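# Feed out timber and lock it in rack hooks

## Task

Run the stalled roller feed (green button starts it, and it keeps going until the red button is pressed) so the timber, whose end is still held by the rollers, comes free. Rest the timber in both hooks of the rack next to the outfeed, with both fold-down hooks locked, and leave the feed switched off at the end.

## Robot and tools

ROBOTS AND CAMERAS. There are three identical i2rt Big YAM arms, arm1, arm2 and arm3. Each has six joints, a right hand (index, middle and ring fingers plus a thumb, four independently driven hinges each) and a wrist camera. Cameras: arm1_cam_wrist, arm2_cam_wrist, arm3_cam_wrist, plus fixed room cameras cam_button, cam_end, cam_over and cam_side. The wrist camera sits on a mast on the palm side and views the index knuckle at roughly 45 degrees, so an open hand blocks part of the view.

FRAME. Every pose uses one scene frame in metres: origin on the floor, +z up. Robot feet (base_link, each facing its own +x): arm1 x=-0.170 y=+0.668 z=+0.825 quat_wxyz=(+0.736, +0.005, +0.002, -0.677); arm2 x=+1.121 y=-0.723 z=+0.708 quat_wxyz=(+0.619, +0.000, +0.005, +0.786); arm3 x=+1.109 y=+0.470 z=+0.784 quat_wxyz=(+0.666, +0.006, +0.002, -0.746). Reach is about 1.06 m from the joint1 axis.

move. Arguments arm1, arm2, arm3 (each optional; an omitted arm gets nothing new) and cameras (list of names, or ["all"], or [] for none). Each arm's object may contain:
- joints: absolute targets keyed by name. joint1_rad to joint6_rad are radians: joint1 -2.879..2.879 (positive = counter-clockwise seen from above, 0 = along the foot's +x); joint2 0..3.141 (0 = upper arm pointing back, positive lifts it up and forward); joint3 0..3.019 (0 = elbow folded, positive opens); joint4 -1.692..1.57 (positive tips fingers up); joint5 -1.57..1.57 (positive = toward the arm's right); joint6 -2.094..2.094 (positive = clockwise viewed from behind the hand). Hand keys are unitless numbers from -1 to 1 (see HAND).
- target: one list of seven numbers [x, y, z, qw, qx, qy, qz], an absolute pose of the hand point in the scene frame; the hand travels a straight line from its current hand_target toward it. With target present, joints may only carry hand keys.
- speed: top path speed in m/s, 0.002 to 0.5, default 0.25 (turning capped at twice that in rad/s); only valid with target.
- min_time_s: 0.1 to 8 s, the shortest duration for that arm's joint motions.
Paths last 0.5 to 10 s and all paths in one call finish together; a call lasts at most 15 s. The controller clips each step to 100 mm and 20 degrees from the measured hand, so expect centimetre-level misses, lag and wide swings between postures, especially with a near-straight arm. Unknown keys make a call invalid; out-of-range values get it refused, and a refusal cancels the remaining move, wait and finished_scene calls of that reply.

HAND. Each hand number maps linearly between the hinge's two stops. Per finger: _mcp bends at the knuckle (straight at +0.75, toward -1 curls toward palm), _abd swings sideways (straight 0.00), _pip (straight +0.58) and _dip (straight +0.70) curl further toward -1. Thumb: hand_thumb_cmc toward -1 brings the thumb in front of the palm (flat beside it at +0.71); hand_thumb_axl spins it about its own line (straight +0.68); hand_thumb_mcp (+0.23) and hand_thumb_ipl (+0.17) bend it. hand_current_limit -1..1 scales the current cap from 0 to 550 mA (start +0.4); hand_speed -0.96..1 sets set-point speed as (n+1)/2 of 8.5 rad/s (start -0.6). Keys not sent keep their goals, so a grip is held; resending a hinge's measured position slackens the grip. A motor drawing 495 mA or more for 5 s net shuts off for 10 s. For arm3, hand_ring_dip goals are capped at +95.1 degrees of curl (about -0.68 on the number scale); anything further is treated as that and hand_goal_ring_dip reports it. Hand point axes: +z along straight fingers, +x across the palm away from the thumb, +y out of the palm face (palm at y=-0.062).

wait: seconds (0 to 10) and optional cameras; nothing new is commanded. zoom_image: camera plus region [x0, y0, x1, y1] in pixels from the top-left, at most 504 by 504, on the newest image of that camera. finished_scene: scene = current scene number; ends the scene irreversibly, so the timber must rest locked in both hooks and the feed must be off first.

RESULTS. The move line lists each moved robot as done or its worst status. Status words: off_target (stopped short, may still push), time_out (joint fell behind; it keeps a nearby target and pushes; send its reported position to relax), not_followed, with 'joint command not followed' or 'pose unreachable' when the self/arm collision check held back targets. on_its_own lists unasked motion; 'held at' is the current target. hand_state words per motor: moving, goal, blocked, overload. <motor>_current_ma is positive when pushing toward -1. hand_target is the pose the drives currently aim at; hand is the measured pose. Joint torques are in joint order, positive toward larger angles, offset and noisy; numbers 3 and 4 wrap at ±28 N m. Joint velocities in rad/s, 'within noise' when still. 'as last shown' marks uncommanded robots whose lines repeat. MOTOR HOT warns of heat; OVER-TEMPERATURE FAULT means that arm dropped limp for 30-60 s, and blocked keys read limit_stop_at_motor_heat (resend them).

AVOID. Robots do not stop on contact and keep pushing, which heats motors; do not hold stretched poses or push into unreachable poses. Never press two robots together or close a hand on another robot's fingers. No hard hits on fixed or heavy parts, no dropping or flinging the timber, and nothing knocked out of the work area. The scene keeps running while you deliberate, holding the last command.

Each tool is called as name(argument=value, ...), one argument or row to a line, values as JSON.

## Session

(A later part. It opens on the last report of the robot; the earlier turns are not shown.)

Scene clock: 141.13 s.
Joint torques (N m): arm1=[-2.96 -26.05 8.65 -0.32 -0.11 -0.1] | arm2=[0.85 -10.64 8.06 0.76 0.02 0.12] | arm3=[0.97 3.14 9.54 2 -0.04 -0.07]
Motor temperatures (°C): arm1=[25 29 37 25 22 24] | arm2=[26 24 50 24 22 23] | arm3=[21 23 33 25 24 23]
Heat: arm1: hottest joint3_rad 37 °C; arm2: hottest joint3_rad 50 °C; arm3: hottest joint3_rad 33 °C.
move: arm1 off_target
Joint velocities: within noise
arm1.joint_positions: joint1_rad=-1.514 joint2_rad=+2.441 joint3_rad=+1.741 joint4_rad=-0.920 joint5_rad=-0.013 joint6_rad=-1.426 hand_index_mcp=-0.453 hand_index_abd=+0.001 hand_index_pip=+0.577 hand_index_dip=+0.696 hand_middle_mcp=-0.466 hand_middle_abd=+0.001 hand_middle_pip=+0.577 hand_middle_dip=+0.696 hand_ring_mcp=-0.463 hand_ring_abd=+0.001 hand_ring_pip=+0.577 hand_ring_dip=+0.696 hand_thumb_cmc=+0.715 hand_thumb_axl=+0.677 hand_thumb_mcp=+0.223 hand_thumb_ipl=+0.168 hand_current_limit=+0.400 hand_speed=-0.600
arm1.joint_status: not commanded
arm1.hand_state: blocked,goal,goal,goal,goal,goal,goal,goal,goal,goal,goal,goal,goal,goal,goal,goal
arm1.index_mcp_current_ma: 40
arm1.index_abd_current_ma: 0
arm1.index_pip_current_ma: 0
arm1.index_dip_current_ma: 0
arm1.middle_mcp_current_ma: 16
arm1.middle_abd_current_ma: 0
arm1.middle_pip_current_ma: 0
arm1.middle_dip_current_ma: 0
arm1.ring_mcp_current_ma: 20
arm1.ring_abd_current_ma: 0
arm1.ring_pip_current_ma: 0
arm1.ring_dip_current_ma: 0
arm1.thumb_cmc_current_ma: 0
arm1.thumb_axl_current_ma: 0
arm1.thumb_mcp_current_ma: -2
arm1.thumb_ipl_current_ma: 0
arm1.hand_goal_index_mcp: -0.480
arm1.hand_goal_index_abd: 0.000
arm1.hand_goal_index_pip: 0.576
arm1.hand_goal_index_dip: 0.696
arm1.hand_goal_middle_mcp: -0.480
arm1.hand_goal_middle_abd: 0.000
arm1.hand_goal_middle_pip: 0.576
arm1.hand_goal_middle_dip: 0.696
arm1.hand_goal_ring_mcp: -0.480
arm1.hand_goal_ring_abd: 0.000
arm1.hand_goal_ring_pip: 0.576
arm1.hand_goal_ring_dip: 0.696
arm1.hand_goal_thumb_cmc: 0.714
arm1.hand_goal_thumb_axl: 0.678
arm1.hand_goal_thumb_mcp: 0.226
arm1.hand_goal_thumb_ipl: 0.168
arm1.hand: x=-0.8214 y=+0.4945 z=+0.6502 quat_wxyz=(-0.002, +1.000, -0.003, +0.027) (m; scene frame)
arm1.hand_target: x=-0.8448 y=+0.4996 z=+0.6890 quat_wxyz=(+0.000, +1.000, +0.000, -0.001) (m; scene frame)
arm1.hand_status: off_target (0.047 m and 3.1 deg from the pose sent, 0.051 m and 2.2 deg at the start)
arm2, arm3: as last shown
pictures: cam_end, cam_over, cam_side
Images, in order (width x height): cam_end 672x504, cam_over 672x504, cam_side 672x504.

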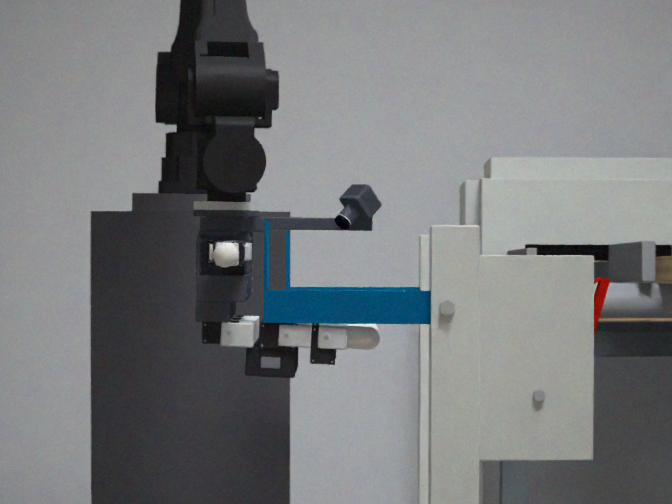

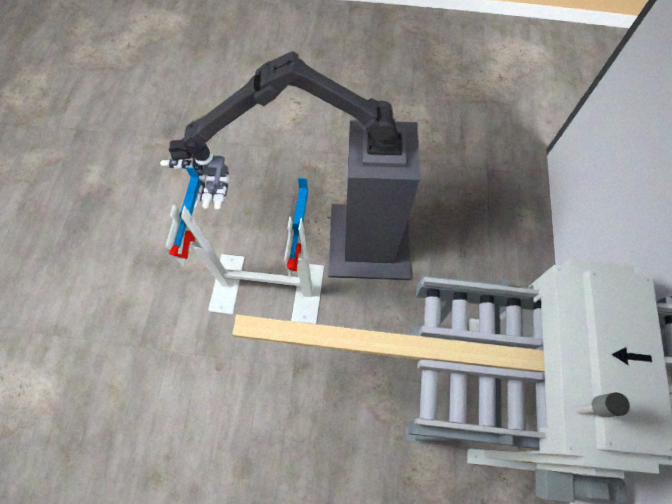

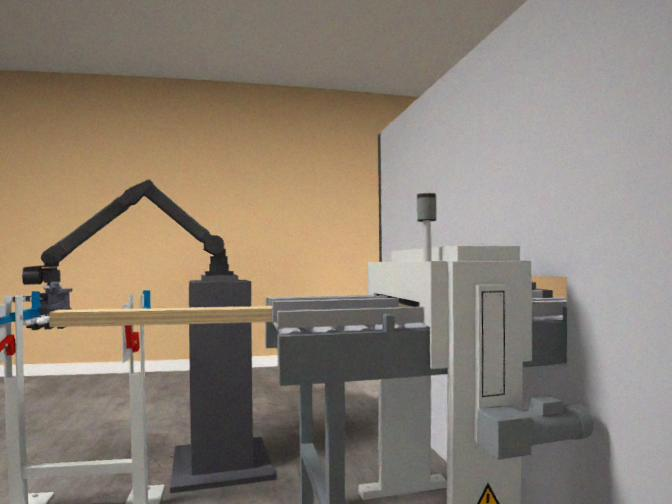

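move(
  arm1={"target": [-0.855, 0.50, 0.735, 0, 1, 0, 0], "speed": 0.05},
  cameras=["cam_end", "cam_over"],
)

zoom_image(
  camera="cam_over",
  region=[160, 210, 220, 270],
)

Scene clock: 147.53 s.
Joint torques (N m): arm1=[-2.96 -28.92 10.58 -1.2 -0.34 -0.14] | arm2=[0.67 -10.05 8.24 0.76 0.01 0.09] | arm3=[0.97 3.25 9.51 1.98 -0.04 -0.09]
Motor temperatures (°C): arm1=[25 30 36 25 22 24] | arm2=[26 24 50 24 22 23] | arm3=[21 23 33 25 24 23]
Heat: arm1: hottest joint3_rad 36 °C; arm2: hottest joint3_rad 50 °C; arm3: hottest joint3_rad 33 °C.
move: arm1 off_target
Joint velocities: within noise
arm1.joint_positions: joint1_rad=-1.516 joint2_rad=+2.425 joint3_rad=+1.750 joint4_rad=-0.981 joint5_rad=-0.006 joint6_rad=-1.426 hand_index_mcp=-0.402 hand_index_abd=+0.001 hand_index_pip=+0.577 hand_index_dip=+0.696 hand_middle_mcp=-0.466 hand_middle_abd=+0.001 hand_middle_pip=+0.577 hand_middle_dip=+0.696 hand_ring_mcp=-0.463 hand_ring_abd=+0.001 hand_ring_pip=+0.577 hand_ring_dip=+0.696 hand_thumb_cmc=+0.715 hand_thumb_axl=+0.677 hand_thumb_mcp=+0.223 hand_thumb_ipl=+0.168 hand_current_limit=+0.400 hand_speed=-0.600
arm1.joint_status: not commanded
arm1.hand_state: blocked,goal,goal,goal,goal,goal,goal,goal,goal,goal,goal,goal,goal,goal,goal,goal
arm1.index_mcp_current_ma: 200
arm1.index_abd_current_ma: 0
arm1.index_pip_current_ma: 0
arm1.index_dip_current_ma: 0
arm1.middle_mcp_current_ma: 16
arm1.middle_abd_current_ma: 0
arm1.middle_pip_current_ma: 0
arm1.middle_dip_current_ma: 0
arm1.ring_mcp_current_ma: 20
arm1.ring_abd_current_ma: 0
arm1.ring_pip_current_ma: 0
arm1.ring_dip_current_ma: 0
arm1.thumb_cmc_current_ma: 0
arm1.thumb_axl_current_ma: 0
arm1.thumb_mcp_current_ma: -2
arm1.thumb_ipl_current_ma: 0
arm1.hand_goal_index_mcp: -0.480
arm1.hand_goal_index_abd: 0.000
arm1.hand_goal_index_pip: 0.576
arm1.hand_goal_index_dip: 0.696
arm1.hand_goal_middle_mcp: -0.480
arm1.hand_goal_middle_abd: 0.000
arm1.hand_goal_middle_pip: 0.576
arm1.hand_goal_middle_dip: 0.696
arm1.hand_goal_ring_mcp: -0.480
arm1.hand_goal_ring_abd: 0.000
arm1.hand_goal_ring_pip: 0.576
arm1.hand_goal_ring_dip: 0.696
arm1.hand_goal_thumb_cmc: 0.714
arm1.hand_goal_thumb_axl: 0.678
arm1.hand_goal_thumb_mcp: 0.226
arm1.hand_goal_thumb_ipl: 0.168
arm1.hand: x=-0.8157 y=+0.4973 z=+0.6614 quat_wxyz=(-0.007, +0.999, -0.004, +0.045) (m; scene frame)
arm1.hand_target: x=-0.8547 y=+0.4999 z=+0.7335 quat_wxyz=(+0.000, +1.000, +0.000, -0.005) (m; scene frame)
arm1.hand_status: off_target (0.083 m and 5.2 deg from the pose sent, 0.091 m and 3.1 deg at the start)
arm2, arm3: as last shown
pictures: cam_end, cam_over
Images, in order (width x height): cam_end 672x504, cam_over 672x504.

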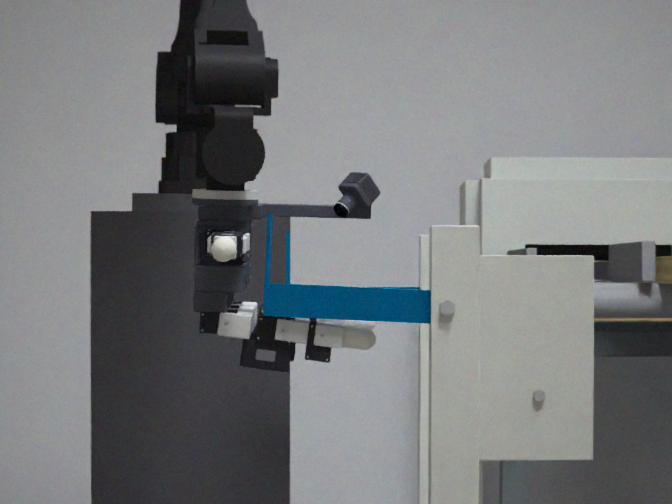

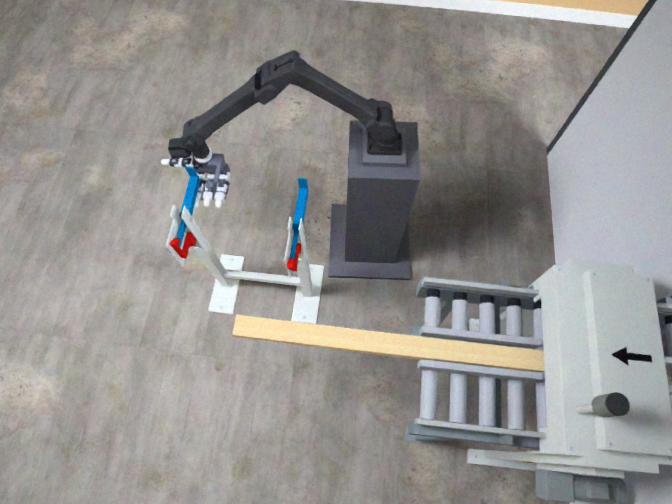

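Scaled by 8.400 from the camera's 672x504 image, which has a finer 960x720 frame.

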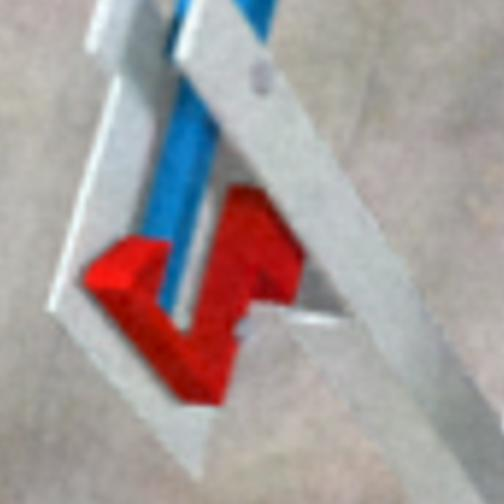

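move(
  arm1={"target": [-0.838, 0.505, 0.605, 0, 1, 0, 0], "speed": 0.15},
)

move(
  arm1={"target": [-0.838, 0.512, 0.615, 0, 1, 0, 0], "speed": 0.15, "joints": {"hand_index_mcp": 0.753, "hand_middle_mcp": 0.753, "hand_ring_mcp": 0.753}},
  cameras=["cam_end"],
)

move(
  arm1={"target": [-0.825, 0.52, 0.79, 0, 1, 0, 0], "speed": 0.2},
  cameras=["cam_end", "cam_over", "cam_side"],
)

Scene clock: 170.33 s.
Joint torques (N m): arm1=[-2.67 -20.01 7.73 1.1 -0.5 -0.05] | arm2=[1.08 -10.11 8.23 0.76 -0.01 0.08] | arm3=[0.91 3.08 9.54 2.03 -0.03 -0.08]
Motor temperatures (°C): arm1=[25 33 39 25 22 24] | arm2=[26 24 49 24 22 23] | arm3=[21 23 33 25 24 23]
Heat: arm1: hottest joint3_rad 39 °C; arm2: hottest joint3_rad 49 °C; arm3: hottest joint3_rad 33 °C.
move: arm1 off_target
Joint velocities: within noise
arm1.joint_positions: joint1_rad=-1.519 joint2_rad=+2.496 joint3_rad=+1.750 joint4_rad=-0.837 joint5_rad=-0.006 joint6_rad=-1.447 hand_index_mcp=-0.457 hand_index_abd=+0.001 hand_index_pip=+0.577 hand_index_dip=+0.696 hand_middle_mcp=-0.466 hand_middle_abd=+0.001 hand_middle_pip=+0.577 hand_middle_dip=+0.696 hand_ring_mcp=-0.463 hand_ring_abd=+0.001 hand_ring_pip=+0.577 hand_ring_dip=+0.696 hand_thumb_cmc=+0.715 hand_thumb_axl=+0.677 hand_thumb_mcp=+0.223 hand_thumb_ipl=+0.168 hand_current_limit=+0.400 hand_speed=-0.600
arm1.joint_status: not commanded
arm1.hand_state: blocked,goal,goal,goal,goal,goal,goal,goal,goal,goal,goal,goal,goal,goal,goal,goal
arm1.index_mcp_current_ma: 33
arm1.index_abd_current_ma: 0
arm1.index_pip_current_ma: 0
arm1.index_dip_current_ma: 0
arm1.middle_mcp_current_ma: 16
arm1.middle_abd_current_ma: 0
arm1.middle_pip_current_ma: 0
arm1.middle_dip_current_ma: 0
arm1.ring_mcp_current_ma: 20
arm1.ring_abd_current_ma: 0
arm1.ring_pip_current_ma: 0
arm1.ring_dip_current_ma: 0
arm1.thumb_cmc_current_ma: 0
arm1.thumb_axl_current_ma: 0
arm1.thumb_mcp_current_ma: -2
arm1.thumb_ipl_current_ma: 0
arm1.hand_goal_index_mcp: -0.480
arm1.hand_goal_index_abd: 0.000
arm1.hand_goal_index_pip: 0.576
arm1.hand_goal_index_dip: 0.696
arm1.hand_goal_middle_mcp: -0.480
arm1.hand_goal_middle_abd: 0.000
arm1.hand_goal_middle_pip: 0.576
arm1.hand_goal_middle_dip: 0.696
arm1.hand_goal_ring_mcp: -0.480
arm1.hand_goal_ring_abd: 0.000
arm1.hand_goal_ring_pip: 0.576
arm1.hand_goal_ring_dip: 0.696
arm1.hand_goal_thumb_cmc: 0.714
arm1.hand_goal_thumb_axl: 0.678
arm1.hand_goal_thumb_mcp: 0.226
arm1.hand_goal_thumb_ipl: 0.168
arm1.hand: x=-0.8280 y=+0.4973 z=+0.6188 quat_wxyz=(-0.002, +1.000, +0.005, +0.008) (m; scene frame)
arm1.hand_target: x=-0.8333 y=+0.5045 z=+0.6053 quat_wxyz=(+0.000, +1.000, +0.004, +0.006) (m; scene frame)
arm1.hand_status: off_target (0.019 m and 1.2 deg from the pose sent, 0.061 m and 5.2 deg at the start)
arm2, arm3: as last shown
pictures: none

Scene clock: 171.70 s.
Joint torques (N m): arm1=[-2.14 -20.89 7.19 0.9 -0.21 -0.08] | arm2=[0.15 -9.82 8.34 0.76 0.01 0.1] | arm3=[1.03 3.14 9.52 2.02 -0.04 -0.08]
Motor temperatures (°C): arm1=[25 33 39 25 22 24] | arm2=[26 24 48 24 22 23] | arm3=[21 23 33 25 24 23]
Heat: arm1: hottest joint3_rad 39 °C; arm2: hottest joint3_rad 48 °C; arm3: hottest joint3_rad 33 °C.
move: arm1 done
Joint velocities: within noise
arm1.joint_positions: joint1_rad=-1.534 joint2_rad=+2.496 joint3_rad=+1.750 joint4_rad=-0.837 joint5_rad=-0.006 joint6_rad=-1.447 hand_index_mcp=+0.749 hand_index_abd=+0.001 hand_index_pip=+0.577 hand_index_dip=+0.696 hand_middle_mcp=+0.750 hand_middle_abd=+0.001 hand_middle_pip=+0.577 hand_middle_dip=+0.696 hand_ring_mcp=+0.749 hand_ring_abd=+0.001 hand_ring_pip=+0.577 hand_ring_dip=+0.696 hand_thumb_cmc=+0.715 hand_thumb_axl=+0.677 hand_thumb_mcp=+0.223 hand_thumb_ipl=+0.168 hand_current_limit=+0.400 hand_speed=-0.600
arm1.joint_status: all done
arm1.hand_state: goal,goal,goal,goal,goal,goal,goal,goal,goal,goal,goal,goal,goal,goal,goal,goal
arm1.index_mcp_current_ma: -3
arm1.index_abd_current_ma: 0
arm1.index_pip_current_ma: 0
arm1.index_dip_current_ma: 0
arm1.middle_mcp_current_ma: -2
arm1.middle_abd_current_ma: 0
arm1.middle_pip_current_ma: 0
arm1.middle_dip_current_ma: 0
arm1.ring_mcp_current_ma: -3
arm1.ring_abd_current_ma: 0
arm1.ring_pip_current_ma: 0
arm1.ring_dip_current_ma: 0
arm1.thumb_cmc_current_ma: 0
arm1.thumb_axl_current_ma: 0
arm1.thumb_mcp_current_ma: -2
arm1.thumb_ipl_current_ma: 0
arm1.hand_goal_index_mcp: 0.754
arm1.hand_goal_index_abd: 0.000
arm1.hand_goal_index_pip: 0.576
arm1.hand_goal_index_dip: 0.696
arm1.hand_goal_middle_mcp: 0.754
arm1.hand_goal_middle_abd: 0.000
arm1.hand_goal_middle_pip: 0.576
arm1.hand_goal_middle_dip: 0.696
arm1.hand_goal_ring_mcp: 0.754
arm1.hand_goal_ring_abd: 0.000
arm1.hand_goal_ring_pip: 0.576
arm1.hand_goal_ring_dip: 0.696
arm1.hand_goal_thumb_cmc: 0.714
arm1.hand_goal_thumb_axl: 0.678
arm1.hand_goal_thumb_mcp: 0.226
arm1.hand_goal_thumb_ipl: 0.168
arm1.hand: x=-0.8305 y=+0.5074 z=+0.6189 quat_wxyz=(-0.002, +1.000, -0.002, +0.008) (m; scene frame)
arm1.hand_target: x=-0.8381 y=+0.5132 z=+0.6150 quat_wxyz=(+0.000, +1.000, -0.001, +0.000) (m; scene frame)
arm1.hand_status: done (0.010 m and 1.0 deg from the pose sent, 0.018 m and 1.2 deg at the start)
arm2: as last shown
arm3.joint_positions: joint1_rad=+0.572 joint2_rad=+0.577 joint3_rad=+1.415 joint4_rad=-1.384 joint5_rad=-0.038 joint6_rad=+1.105 hand_index_mcp=+0.754 hand_index_abd=+0.000 hand_index_pip=+0.577 hand_index_dip=+0.696 hand_middle_mcp=+0.754 hand_middle_abd=+0.000 hand_middle_pip=+0.577 hand_middle_dip=+0.696 hand_ring_mcp=+0.754 hand_ring_abd=+0.000 hand_ring_pip=+0.577 hand_ring_dip=+0.696 hand_thumb_cmc=+0.714 hand_thumb_axl=+0.677 hand_thumb_mcp=+0.226 hand_thumb_ipl=+0.168 hand_current_limit=+0.400 hand_speed=-0.600
arm3.joint_status: not commanded
arm3.hand_state: goal,goal,goal,goal,goal,goal,goal,goal,goal,goal,goal,goal,goal,goal,goal,goal
arm3.index_mcp_current_ma: 0
arm3.index_abd_current_ma: 0
arm3.index_pip_current_ma: 0
arm3.index_dip_current_ma: 0
arm3.middle_mcp_current_ma: 0
arm3.middle_abd_current_ma: 0
arm3.middle_pip_current_ma: 0
arm3.middle_dip_current_ma: 0
arm3.ring_mcp_current_ma: 0
arm3.ring_abd_current_ma: 0
arm3.ring_pip_current_ma: 0
arm3.ring_dip_current_ma: 0
arm3.thumb_cmc_current_ma: 0
arm3.thumb_axl_current_ma: 0
arm3.thumb_mcp_current_ma: 0
arm3.thumb_ipl_current_ma: 0
arm3.hand_goal_index_mcp: 0.754
arm3.hand_goal_index_abd: 0.000
arm3.hand_goal_index_pip: 0.576
arm3.hand_goal_index_dip: 0.696
arm3.hand_goal_middle_mcp: 0.754
arm3.hand_goal_middle_abd: 0.000
arm3.hand_goal_middle_pip: 0.576
arm3.hand_goal_middle_dip: 0.696
arm3.hand_goal_ring_mcp: 0.754
arm3.hand_goal_ring_abd: 0.000
arm3.hand_goal_ring_pip: 0.576
arm3.hand_goal_ring_dip: 0.696
arm3.hand_goal_thumb_cmc: 0.714
arm3.hand_goal_thumb_axl: 0.678
arm3.hand_goal_thumb_mcp: 0.226
arm3.hand_goal_thumb_ipl: 0.168
arm3.hand: x=+1.1306 y=+0.2306 z=+1.3443 quat_wxyz=(+0.331, +0.830, -0.271, +0.359) (m; scene frame)
arm3.hand_target: x=+1.1291 y=+0.2335 z=+1.3554 quat_wxyz=(+0.339, +0.824, -0.269, +0.366) (m; scene frame)
arm3.hand_status: not commanded
pictures: cam_end
Images, in order (width x height): cam_end 672x504.

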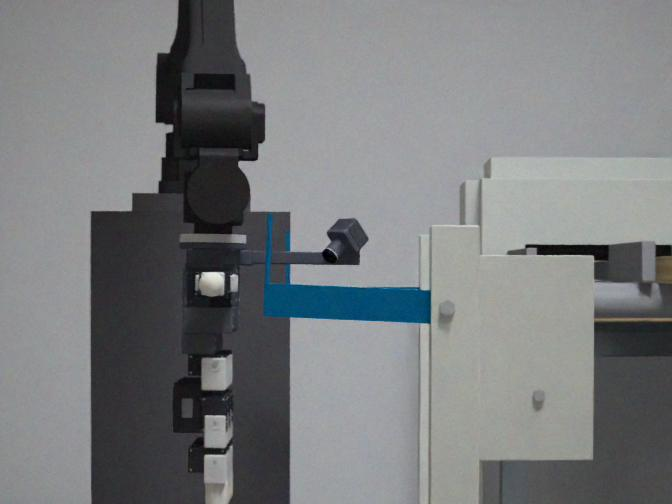

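Scene clock: 173.33 s.
Joint torques (N m): arm1=[-2.32 -22.12 6.38 -0.06 -0.22 -0.05] | arm2=[0.67 -10.05 8.38 0.75 -0.02 0.1] | arm3=[0.73 3.08 9.48 2.02 -0.04 -0.07]
Motor temperatures (°C): arm1=[25 33 38 25 22 24] | arm2=[26 24 48 24 22 23] | arm3=[21 23 33 25 24 23]
Heat: arm1: hottest joint3_rad 38 °C; arm2: hottest joint3_rad 48 °C; arm3: hottest joint3_rad 33 °C.
move: arm1 off_target
Joint velocities: within noise
arm1.joint_positions: joint1_rad=-1.542 joint2_rad=+2.211 joint3_rad=+1.719 joint4_rad=-1.055 joint5_rad=-0.006 joint6_rad=-1.459 hand_index_mcp=+0.749 hand_index_abd=+0.001 hand_index_pip=+0.577 hand_index_dip=+0.696 hand_middle_mcp=+0.750 hand_middle_abd=+0.001 hand_middle_pip=+0.577 hand_middle_dip=+0.696 hand_ring_mcp=+0.749 hand_ring_abd=+0.001 hand_ring_pip=+0.577 hand_ring_dip=+0.696 hand_thumb_cmc=+0.715 hand_thumb_axl=+0.677 hand_thumb_mcp=+0.223 hand_thumb_ipl=+0.168 hand_current_limit=+0.400 hand_speed=-0.600
arm1.joint_status: not commanded
arm1.hand_state: goal,goal,goal,goal,goal,goal,goal,goal,goal,goal,goal,goal,goal,goal,goal,goal
arm1.index_mcp_current_ma: -3
arm1.index_abd_current_ma: 0
arm1.index_pip_current_ma: 0
arm1.index_dip_current_ma: 0
arm1.middle_mcp_current_ma: -2
arm1.middle_abd_current_ma: 0
arm1.middle_pip_current_ma: 0
arm1.middle_dip_current_ma: 0
arm1.ring_mcp_current_ma: -3
arm1.ring_abd_current_ma: 0
arm1.ring_pip_current_ma: 0
arm1.ring_dip_current_ma: 0
arm1.thumb_cmc_current_ma: 0
arm1.thumb_axl_current_ma: 0
arm1.thumb_mcp_current_ma: -2
arm1.thumb_ipl_current_ma: 0
arm1.hand_goal_index_mcp: 0.754
arm1.hand_goal_index_abd: 0.000
arm1.hand_goal_index_pip: 0.576
arm1.hand_goal_index_dip: 0.696
arm1.hand_goal_middle_mcp: 0.754
arm1.hand_goal_middle_abd: 0.000
arm1.hand_goal_middle_pip: 0.576
arm1.hand_goal_middle_dip: 0.696
arm1.hand_goal_ring_mcp: 0.754
arm1.hand_goal_ring_abd: 0.000
arm1.hand_goal_ring_pip: 0.576
arm1.hand_goal_ring_dip: 0.696
arm1.hand_goal_thumb_cmc: 0.714
arm1.hand_goal_thumb_axl: 0.678
arm1.hand_goal_thumb_mcp: 0.226
arm1.hand_goal_thumb_ipl: 0.168
arm1.hand: x=-0.8339 y=+0.5104 z=+0.7888 quat_wxyz=(+0.000, +1.000, +0.000, -0.010) (m; scene frame)
arm1.hand_target: x=-0.8270 y=+0.5183 z=+0.7898 quat_wxyz=(+0.000, +1.000, +0.001, +0.000) (m; scene frame)
arm1.hand_status: off_target (0.013 m and 1.1 deg from the pose sent, 0.172 m and 1.0 deg at the start)
arm2, arm3: as last shown
pictures: cam_end, cam_over, cam_side
Images, in order (width x height): cam_end 672x504, cam_over 672x504, cam_side 672x504.

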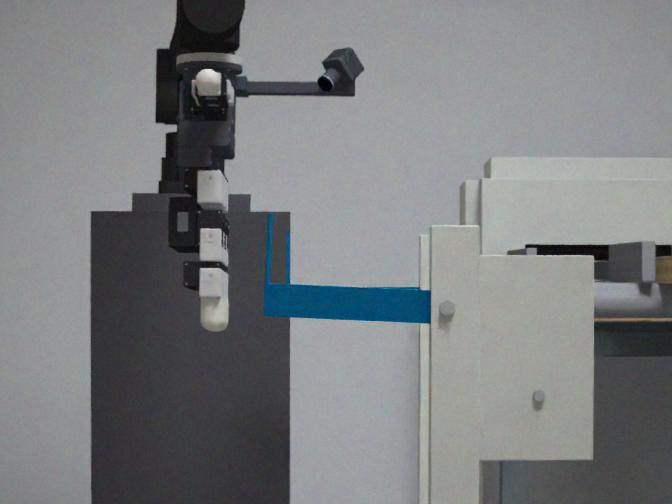

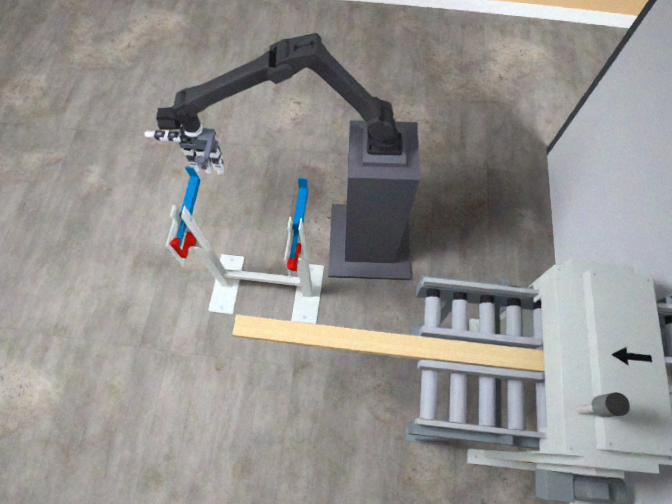

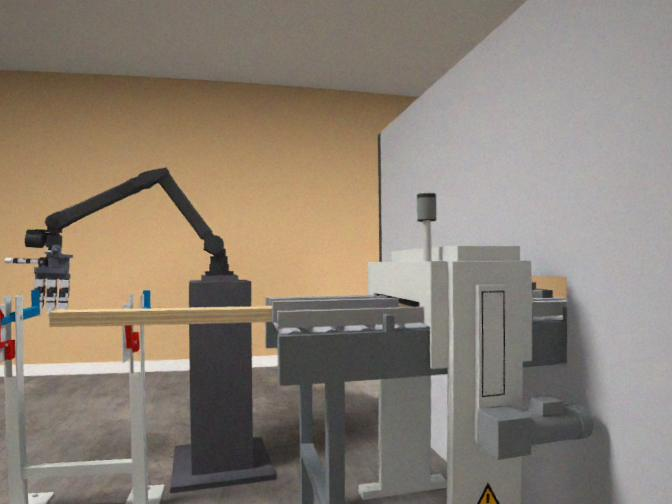

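move(
  arm1={"target": [-0.425, 0.515, 0.79, 0, 1, 0, 0], "speed": 0.25},
  cameras=["cam_end", "cam_over", "cam_side"],
)

Scene clock: 178.73 s.
Joint torques (N m): arm1=[-0.44 -7.36 4.53 0.64 -0.04 0.16] | arm2=[0.38 -10.23 8.18 0.98 0.04 0.11] | arm3=[1.2 3.19 9.54 2.02 -0.04 -0.08]
Motor temperatures (°C): arm1=[25 33 38 25 22 24] | arm2=[26 24 48 24 22 23] | arm3=[21 23 33 25 24 23]
Heat: arm1: hottest joint3_rad 38 °C; arm2: hottest joint3_rad 48 °C; arm3: hottest joint3_rad 33 °C.
move: arm1 done
Joint velocities: within noise
arm1.joint_positions: joint1_rad=-1.396 joint2_rad=+1.345 joint3_rad=+0.454 joint4_rad=-0.679 joint5_rad=-0.006 joint6_rad=-1.314 hand_index_mcp=+0.749 hand_index_abd=+0.001 hand_index_pip=+0.577 hand_index_dip=+0.696 hand_middle_mcp=+0.750 hand_middle_abd=+0.001 hand_middle_pip=+0.577 hand_middle_dip=+0.696 hand_ring_mcp=+0.749 hand_ring_abd=+0.001 hand_ring_pip=+0.577 hand_ring_dip=+0.696 hand_thumb_cmc=+0.715 hand_thumb_axl=+0.677 hand_thumb_mcp=+0.223 hand_thumb_ipl=+0.168 hand_current_limit=+0.400 hand_speed=-0.600
arm1.joint_status: not commanded
arm1.hand_state: goal,goal,goal,goal,goal,goal,goal,goal,goal,goal,goal,goal,goal,goal,goal,goal
arm1.index_mcp_current_ma: -3
arm1.index_abd_current_ma: 0
arm1.index_pip_current_ma: 0
arm1.index_dip_current_ma: 0
arm1.middle_mcp_current_ma: -2
arm1.middle_abd_current_ma: 0
arm1.middle_pip_current_ma: 0
arm1.middle_dip_current_ma: 0
arm1.ring_mcp_current_ma: -3
arm1.ring_abd_current_ma: 0
arm1.ring_pip_current_ma: 0
arm1.ring_dip_current_ma: 0
arm1.thumb_cmc_current_ma: 0
arm1.thumb_axl_current_ma: 0
arm1.thumb_mcp_current_ma: -2
arm1.thumb_ipl_current_ma: 0
arm1.hand_goal_index_mcp: 0.754
arm1.hand_goal_index_abd: 0.000
arm1.hand_goal_index_pip: 0.576
arm1.hand_goal_index_dip: 0.696
arm1.hand_goal_middle_mcp: 0.754
arm1.hand_goal_middle_abd: 0.000
arm1.hand_goal_middle_pip: 0.576
arm1.hand_goal_middle_dip: 0.696
arm1.hand_goal_ring_mcp: 0.754
arm1.hand_goal_ring_abd: 0.000
arm1.hand_goal_ring_pip: 0.576
arm1.hand_goal_ring_dip: 0.696
arm1.hand_goal_thumb_cmc: 0.714
arm1.hand_goal_thumb_axl: 0.678
arm1.hand_goal_thumb_mcp: 0.226
arm1.hand_goal_thumb_ipl: 0.168
arm1.hand: x=-0.4279 y=+0.5204 z=+0.7936 quat_wxyz=(-0.001, +1.000, +0.000, +0.003) (m; scene frame)
arm1.hand_target: x=-0.4250 y=+0.5183 z=+0.7944 quat_wxyz=(-0.001, +1.000, +0.000, -0.002) (m; scene frame)
arm1.hand_status: done (0.007 m and 0.4 deg from the pose sent, 0.409 m and 1.1 deg at the start)
arm2.joint_positions: joint1_rad=+0.249 joint2_rad=+1.435 joint3_rad=+1.407 joint4_rad=-1.535 joint5_rad=+0.015 joint6_rad=+2.047 hand_index_mcp=+0.756 hand_index_abd=+0.000 hand_index_pip=+0.577 hand_index_dip=+0.696 hand_middle_mcp=-0.465 hand_middle_abd=+0.000 hand_middle_pip=-0.698 hand_middle_dip=+0.696 hand_ring_mcp=-0.468 hand_ring_abd=+0.000 hand_ring_pip=-0.698 hand_ring_dip=+0.696 hand_thumb_cmc=+0.715 hand_thumb_axl=+0.677 hand_thumb_mcp=+0.224 hand_thumb_ipl=+0.168 hand_current_limit=+0.400 hand_speed=-0.600
arm2.joint_status: not commanded
arm2.hand_state: goal,goal,goal,goal,goal,goal,goal,goal,goal,goal,goal,goal,goal,goal,goal,goal
arm2.index_mcp_current_ma: 3
arm2.index_abd_current_ma: 0
arm2.index_pip_current_ma: 1
arm2.index_dip_current_ma: 0
arm2.middle_mcp_current_ma: 45
arm2.middle_abd_current_ma: 0
arm2.middle_pip_current_ma: 4
arm2.middle_dip_current_ma: 0
arm2.ring_mcp_current_ma: 34
arm2.ring_abd_current_ma: 0
arm2.ring_pip_current_ma: 5
arm2.ring_dip_current_ma: 0
arm2.thumb_cmc_current_ma: 2
arm2.thumb_axl_current_ma: -1
arm2.thumb_mcp_current_ma: -6
arm2.thumb_ipl_current_ma: -1
arm2.hand_goal_index_mcp: 0.754
arm2.hand_goal_index_abd: 0.000
arm2.hand_goal_index_pip: 0.576
arm2.hand_goal_index_dip: 0.696
arm2.hand_goal_middle_mcp: -0.480
arm2.hand_goal_middle_abd: 0.000
arm2.hand_goal_middle_pip: -0.700
arm2.hand_goal_middle_dip: 0.696
arm2.hand_goal_ring_mcp: -0.480
arm2.hand_goal_ring_abd: 0.000
arm2.hand_goal_ring_pip: -0.700
arm2.hand_goal_ring_dip: 0.696
arm2.hand_goal_thumb_cmc: 0.714
arm2.hand_goal_thumb_axl: 0.678
arm2.hand_goal_thumb_mcp: 0.226
arm2.hand_goal_thumb_ipl: 0.168
arm2.hand: x=+1.0141 y=-0.3688 z=+0.9633 quat_wxyz=(-0.001, +0.704, +0.710, +0.004) (m; scene frame)
arm2.hand_target: x=+1.0077 y=-0.3673 z=+0.9551 quat_wxyz=(+0.002, +0.707, +0.707, +0.000) (m; scene frame)
arm2.hand_status: not commanded
arm3: as last shown
pictures: cam_end, cam_over, cam_side
Images, in order (width x height): cam_end 672x504, cam_over 672x504, cam_side 672x504.

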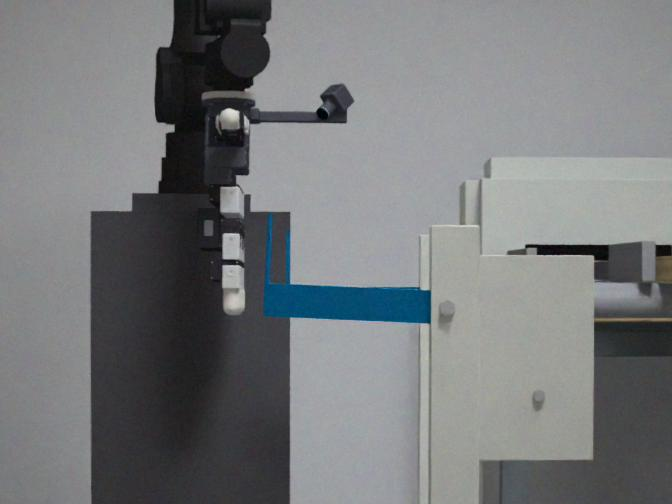

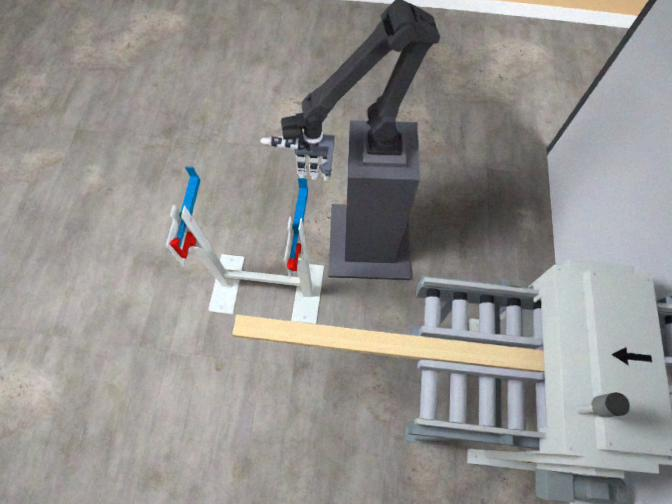

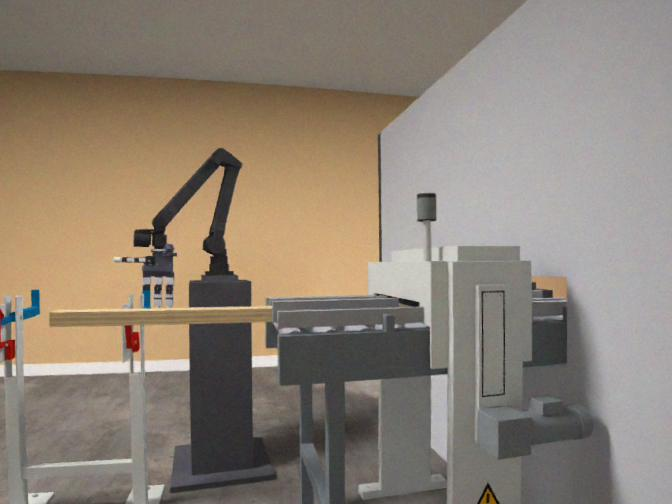

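move(
  arm1={"target": [-0.43, 0.512, 0.61, 0, 1, 0, 0], "speed": 0.2},
  cameras=["cam_end"],
)

move(
  arm1={"target": [-0.43, 0.505, 0.61, 0, 1, 0, 0], "speed": 0.15, "joints": {"hand_index_mcp": -0.48, "hand_middle_mcp": -0.48, "hand_ring_mcp": -0.48}},
  cameras=["cam_end", "cam_over", "arm1_cam_wrist"],
)

Scene clock: 185.57 s.
Joint torques (N m): arm1=[-0.62 -7.82 0.59 1.24 -0.13 0.17] | arm2=[-0.03 -9.47 8.38 0.66 -0.02 0.12] | arm3=[0.97 2.9 9.55 2 -0.03 -0.08]
Motor temperatures (°C): arm1=[25 33 37 25 22 24] | arm2=[26 24 48 24 22 23] | arm3=[21 23 33 25 24 23]
Heat: arm1: hottest joint3_rad 37 °C; arm2: hottest joint3_rad 48 °C; arm3: hottest joint3_rad 33 °C.
move: arm1 off_target
Joint velocities: within noise
arm1.joint_positions: joint1_rad=-1.375 joint2_rad=+2.103 joint3_rad=+0.473 joint4_rad=+0.079 joint5_rad=-0.006 joint6_rad=-1.292 hand_index_mcp=+0.749 hand_index_abd=+0.001 hand_index_pip=+0.577 hand_index_dip=+0.696 hand_middle_mcp=+0.750 hand_middle_abd=+0.001 hand_middle_pip=+0.577 hand_middle_dip=+0.696 hand_ring_mcp=+0.749 hand_ring_abd=+0.001 hand_ring_pip=+0.577 hand_ring_dip=+0.696 hand_thumb_cmc=+0.715 hand_thumb_axl=+0.677 hand_thumb_mcp=+0.223 hand_thumb_ipl=+0.168 hand_current_limit=+0.400 hand_speed=-0.600
arm1.joint_status: not commanded
arm1.hand_state: goal,goal,goal,goal,goal,goal,goal,goal,goal,goal,goal,goal,goal,goal,goal,goal
arm1.index_mcp_current_ma: -3
arm1.index_abd_current_ma: 0
arm1.index_pip_current_ma: 0
arm1.index_dip_current_ma: 0
arm1.middle_mcp_current_ma: -2
arm1.middle_abd_current_ma: 0
arm1.middle_pip_current_ma: 0
arm1.middle_dip_current_ma: 0
arm1.ring_mcp_current_ma: -3
arm1.ring_abd_current_ma: 0
arm1.ring_pip_current_ma: 0
arm1.ring_dip_current_ma: 0
arm1.thumb_cmc_current_ma: 0
arm1.thumb_axl_current_ma: 0
arm1.thumb_mcp_current_ma: -2
arm1.thumb_ipl_current_ma: 0
arm1.hand_goal_index_mcp: 0.754
arm1.hand_goal_index_abd: 0.000
arm1.hand_goal_index_pip: 0.576
arm1.hand_goal_index_dip: 0.696
arm1.hand_goal_middle_mcp: 0.754
arm1.hand_goal_middle_abd: 0.000
arm1.hand_goal_middle_pip: 0.576
arm1.hand_goal_middle_dip: 0.696
arm1.hand_goal_ring_mcp: 0.754
arm1.hand_goal_ring_abd: 0.000
arm1.hand_goal_ring_pip: 0.576
arm1.hand_goal_ring_dip: 0.696
arm1.hand_goal_thumb_cmc: 0.714
arm1.hand_goal_thumb_axl: 0.678
arm1.hand_goal_thumb_mcp: 0.226
arm1.hand_goal_thumb_ipl: 0.168
arm1.hand: x=-0.4371 y=+0.5138 z=+0.6178 quat_wxyz=(+0.001, +1.000, +0.000, -0.007) (m; scene frame)
arm1.hand_target: x=-0.4349 y=+0.5108 z=+0.6121 quat_wxyz=(+0.002, +1.000, +0.000, -0.005) (m; scene frame)
arm1.hand_status: off_target (0.011 m and 0.8 deg from the pose sent, 0.184 m and 0.4 deg at the start)
arm2, arm3: as last shown
pictures: cam_end
Images, in order (width x height): cam_end 672x504.

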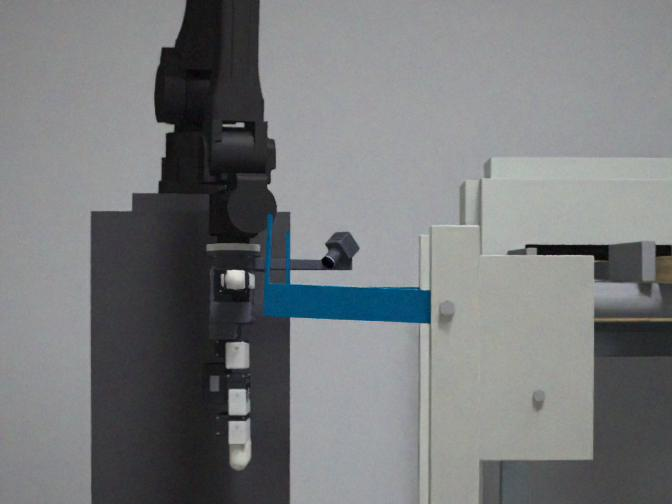

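Scene clock: 186.93 s.
Joint torques (N m): arm1=[-0.38 -7.59 0.61 0.91 -0.32 0.22] | arm2=[-0.32 -9.99 8.32 0.98 -0.02 0.11] | arm3=[1.03 3.02 9.48 2.03 -0.03 -0.07]
Motor temperatures (°C): arm1=[25 33 36 25 22 24] | arm2=[26 24 48 24 22 23] | arm3=[21 23 33 25 24 23]
Heat: arm1: hottest joint3_rad 36 °C; arm2: hottest joint3_rad 48 °C; arm3: hottest joint3_rad 33 °C.
move: arm1 off_target
Joint velocities: within noise
arm1.joint_positions: joint1_rad=-1.346 joint2_rad=+2.109 joint3_rad=+0.473 joint4_rad=+0.079 joint5_rad=-0.006 joint6_rad=-1.266 hand_index_mcp=-0.457 hand_index_abd=+0.001 hand_index_pip=+0.577 hand_index_dip=+0.696 hand_middle_mcp=-0.460 hand_middle_abd=+0.001 hand_middle_pip=+0.577 hand_middle_dip=+0.696 hand_ring_mcp=-0.456 hand_ring_abd=+0.001 hand_ring_pip=+0.577 hand_ring_dip=+0.696 hand_thumb_cmc=+0.715 hand_thumb_axl=+0.677 hand_thumb_mcp=+0.223 hand_thumb_ipl=+0.168 hand_current_limit=+0.400 hand_speed=-0.600
arm1.joint_status: hand_index_mcp off_target (ended at -0.457, target -0.480); hand_middle_mcp off_target (ended at -0.460, target -0.480); hand_ring_mcp off_target (ended at -0.456, target -0.480)
arm1.hand_state: blocked,goal,goal,goal,blocked,goal,goal,goal,blocked,goal,goal,goal,goal,goal,goal,goal
arm1.index_mcp_current_ma: 32
arm1.index_abd_current_ma: 0
arm1.index_pip_current_ma: 0
arm1.index_dip_current_ma: 0
arm1.middle_mcp_current_ma: 26
arm1.middle_abd_current_ma: 0
arm1.middle_pip_current_ma: 0
arm1.middle_dip_current_ma: 0
arm1.ring_mcp_current_ma: 34
arm1.ring_abd_current_ma: 0
arm1.ring_pip_current_ma: 0
arm1.ring_dip_current_ma: 0
arm1.thumb_cmc_current_ma: 0
arm1.thumb_axl_current_ma: 0
arm1.thumb_mcp_current_ma: -2
arm1.thumb_ipl_current_ma: 0
arm1.hand_goal_index_mcp: -0.480
arm1.hand_goal_index_abd: 0.000
arm1.hand_goal_index_pip: 0.576
arm1.hand_goal_index_dip: 0.696
arm1.hand_goal_middle_mcp: -0.480
arm1.hand_goal_middle_abd: 0.000
arm1.hand_goal_middle_pip: 0.576
arm1.hand_goal_middle_dip: 0.696
arm1.hand_goal_ring_mcp: -0.480
arm1.hand_goal_ring_abd: 0.000
arm1.hand_goal_ring_pip: 0.576
arm1.hand_goal_ring_dip: 0.696
arm1.hand_goal_thumb_cmc: 0.714
arm1.hand_goal_thumb_axl: 0.678
arm1.hand_goal_thumb_mcp: 0.226
arm1.hand_goal_thumb_ipl: 0.168
arm1.hand: x=-0.4327 y=+0.5072 z=+0.6161 quat_wxyz=(+0.001, +1.000, +0.002, -0.004) (m; scene frame)
arm1.hand_target: x=-0.4296 y=+0.5053 z=+0.6100 quat_wxyz=(+0.000, +1.000, +0.001, +0.000) (m; scene frame)
arm1.hand_status: done (0.007 m and 0.5 deg from the pose sent, 0.014 m and 0.8 deg at the start)
arm2, arm3: as last shown
pictures: arm1_cam_wrist, cam_end, cam_over
Images, in order (width x height): arm1_cam_wrist 672x504, cam_end 672x504, cam_over 672x504.

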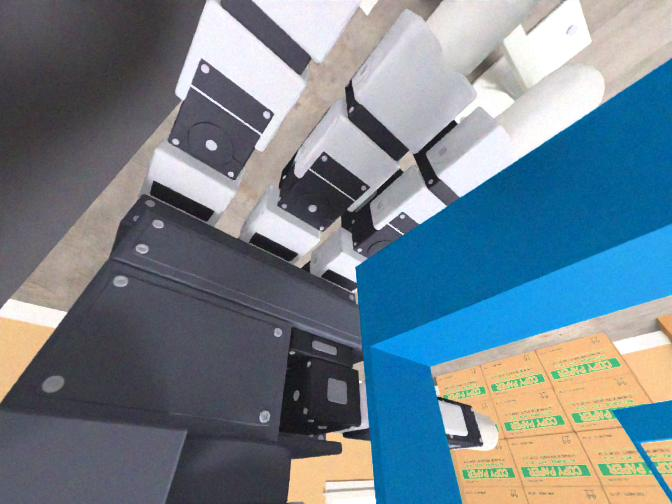

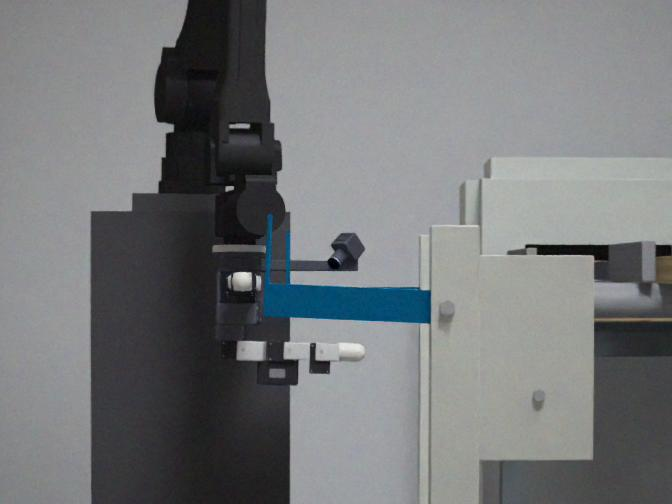

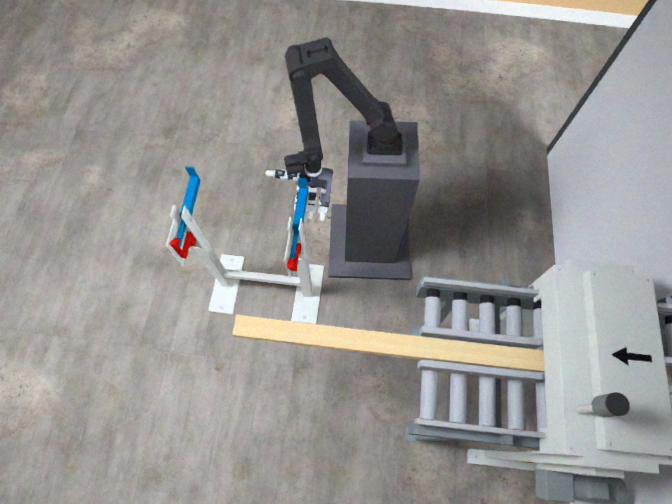

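move(
  arm1={"target": [-0.43, 0.503, 0.69, 0, 1, 0, 0], "speed": 0.07},
  cameras=["cam_end", "cam_over"],
)

zoom_image(
  camera="cam_over",
  region=[270, 210, 330, 280],
)

Scene clock: 192.90 s.
Joint torques (N m): arm1=[0.09 -12.63 1.39 -0.21 -0.51 0.04] | arm2=[0.5 -9.99 8.18 0.8 0.04 0.03] | arm3=[0.91 3.02 9.51 1.99 -0.04 -0.09]
Motor temperatures (°C): arm1=[25 32 35 25 22 23] | arm2=[26 24 48 24 22 23] | arm3=[21 23 33 25 24 23]
Heat: arm1: hottest joint3_rad 35 °C; arm2: hottest joint3_rad 48 °C; arm3: hottest joint3_rad 33 °C.
move: arm1 off_target
Joint velocities: within noise
arm1.joint_positions: joint1_rad=-1.350 joint2_rad=+1.827 joint3_rad=+0.427 joint4_rad=-0.193 joint5_rad=-0.003 joint6_rad=-1.238 hand_index_mcp=-0.167 hand_index_abd=+0.011 hand_index_pip=+0.582 hand_index_dip=+0.696 hand_middle_mcp=-0.460 hand_middle_abd=+0.001 hand_middle_pip=+0.577 hand_middle_dip=+0.696 hand_ring_mcp=-0.456 hand_ring_abd=+0.001 hand_ring_pip=+0.577 hand_ring_dip=+0.696 hand_thumb_cmc=+0.715 hand_thumb_axl=+0.677 hand_thumb_mcp=+0.223 hand_thumb_ipl=+0.168 hand_current_limit=+0.400 hand_speed=-0.600
arm1.joint_status: not commanded
arm1.hand_state: blocked,goal,goal,goal,goal,goal,goal,goal,blocked,goal,goal,goal,goal,goal,goal,goal
arm1.index_mcp_current_ma: 385
arm1.index_abd_current_ma: 8
arm1.index_pip_current_ma: 3
arm1.index_dip_current_ma: 0
arm1.middle_mcp_current_ma: 26
arm1.middle_abd_current_ma: 0
arm1.middle_pip_current_ma: 0
arm1.middle_dip_current_ma: 0
arm1.ring_mcp_current_ma: 33
arm1.ring_abd_current_ma: 0
arm1.ring_pip_current_ma: 0
arm1.ring_dip_current_ma: 0
arm1.thumb_cmc_current_ma: 0
arm1.thumb_axl_current_ma: 0
arm1.thumb_mcp_current_ma: -2
arm1.thumb_ipl_current_ma: 0
arm1.hand_goal_index_mcp: -0.480
arm1.hand_goal_index_abd: 0.000
arm1.hand_goal_index_pip: 0.576
arm1.hand_goal_index_dip: 0.696
arm1.hand_goal_middle_mcp: -0.480
arm1.hand_goal_middle_abd: 0.000
arm1.hand_goal_middle_pip: 0.576
arm1.hand_goal_middle_dip: 0.696
arm1.hand_goal_ring_mcp: -0.480
arm1.hand_goal_ring_abd: 0.000
arm1.hand_goal_ring_pip: 0.576
arm1.hand_goal_ring_dip: 0.696
arm1.hand_goal_thumb_cmc: 0.714
arm1.hand_goal_thumb_axl: 0.678
arm1.hand_goal_thumb_mcp: 0.226
arm1.hand_goal_thumb_ipl: 0.168
arm1.hand: x=-0.4270 y=+0.5119 z=+0.6779 quat_wxyz=(-0.006, +1.000, -0.014, +0.013) (m; scene frame)
arm1.hand_target: x=-0.4275 y=+0.5072 z=+0.6886 quat_wxyz=(-0.001, +1.000, -0.009, +0.004) (m; scene frame)
arm1.hand_status: off_target (0.015 m and 2.3 deg from the pose sent, 0.074 m and 0.5 deg at the start)
arm2, arm3: as last shown
pictures: cam_end, cam_over
Images, in order (width x height): cam_end 672x504, cam_over 672x504.

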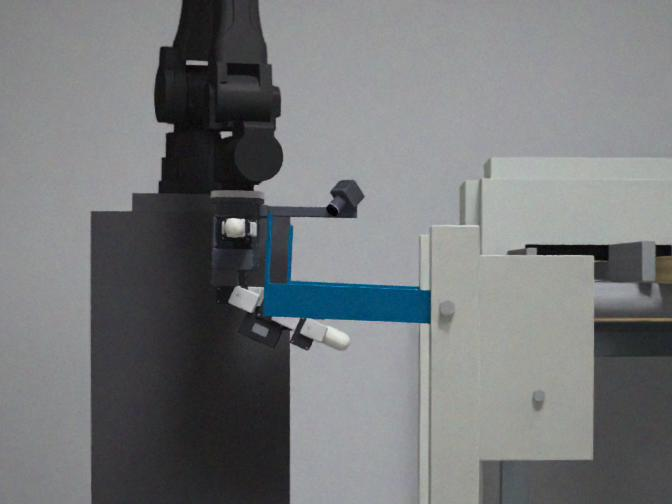

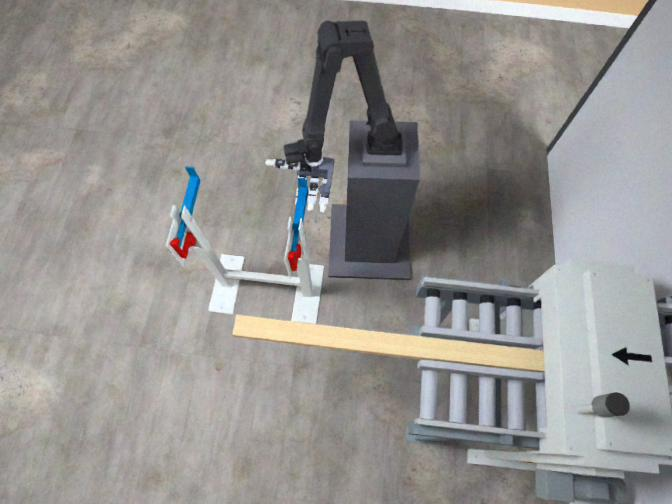

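Scaled by 7.200 from the camera's 672x504 image, which has a finer 960x720 frame.

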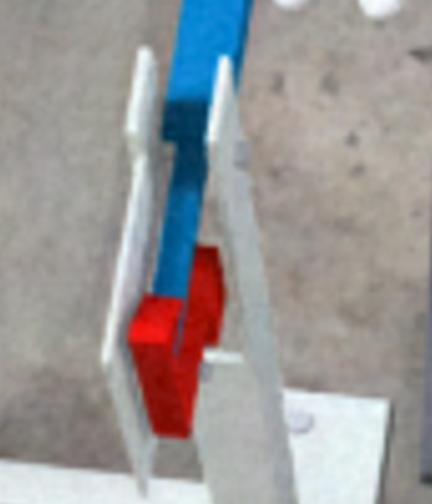

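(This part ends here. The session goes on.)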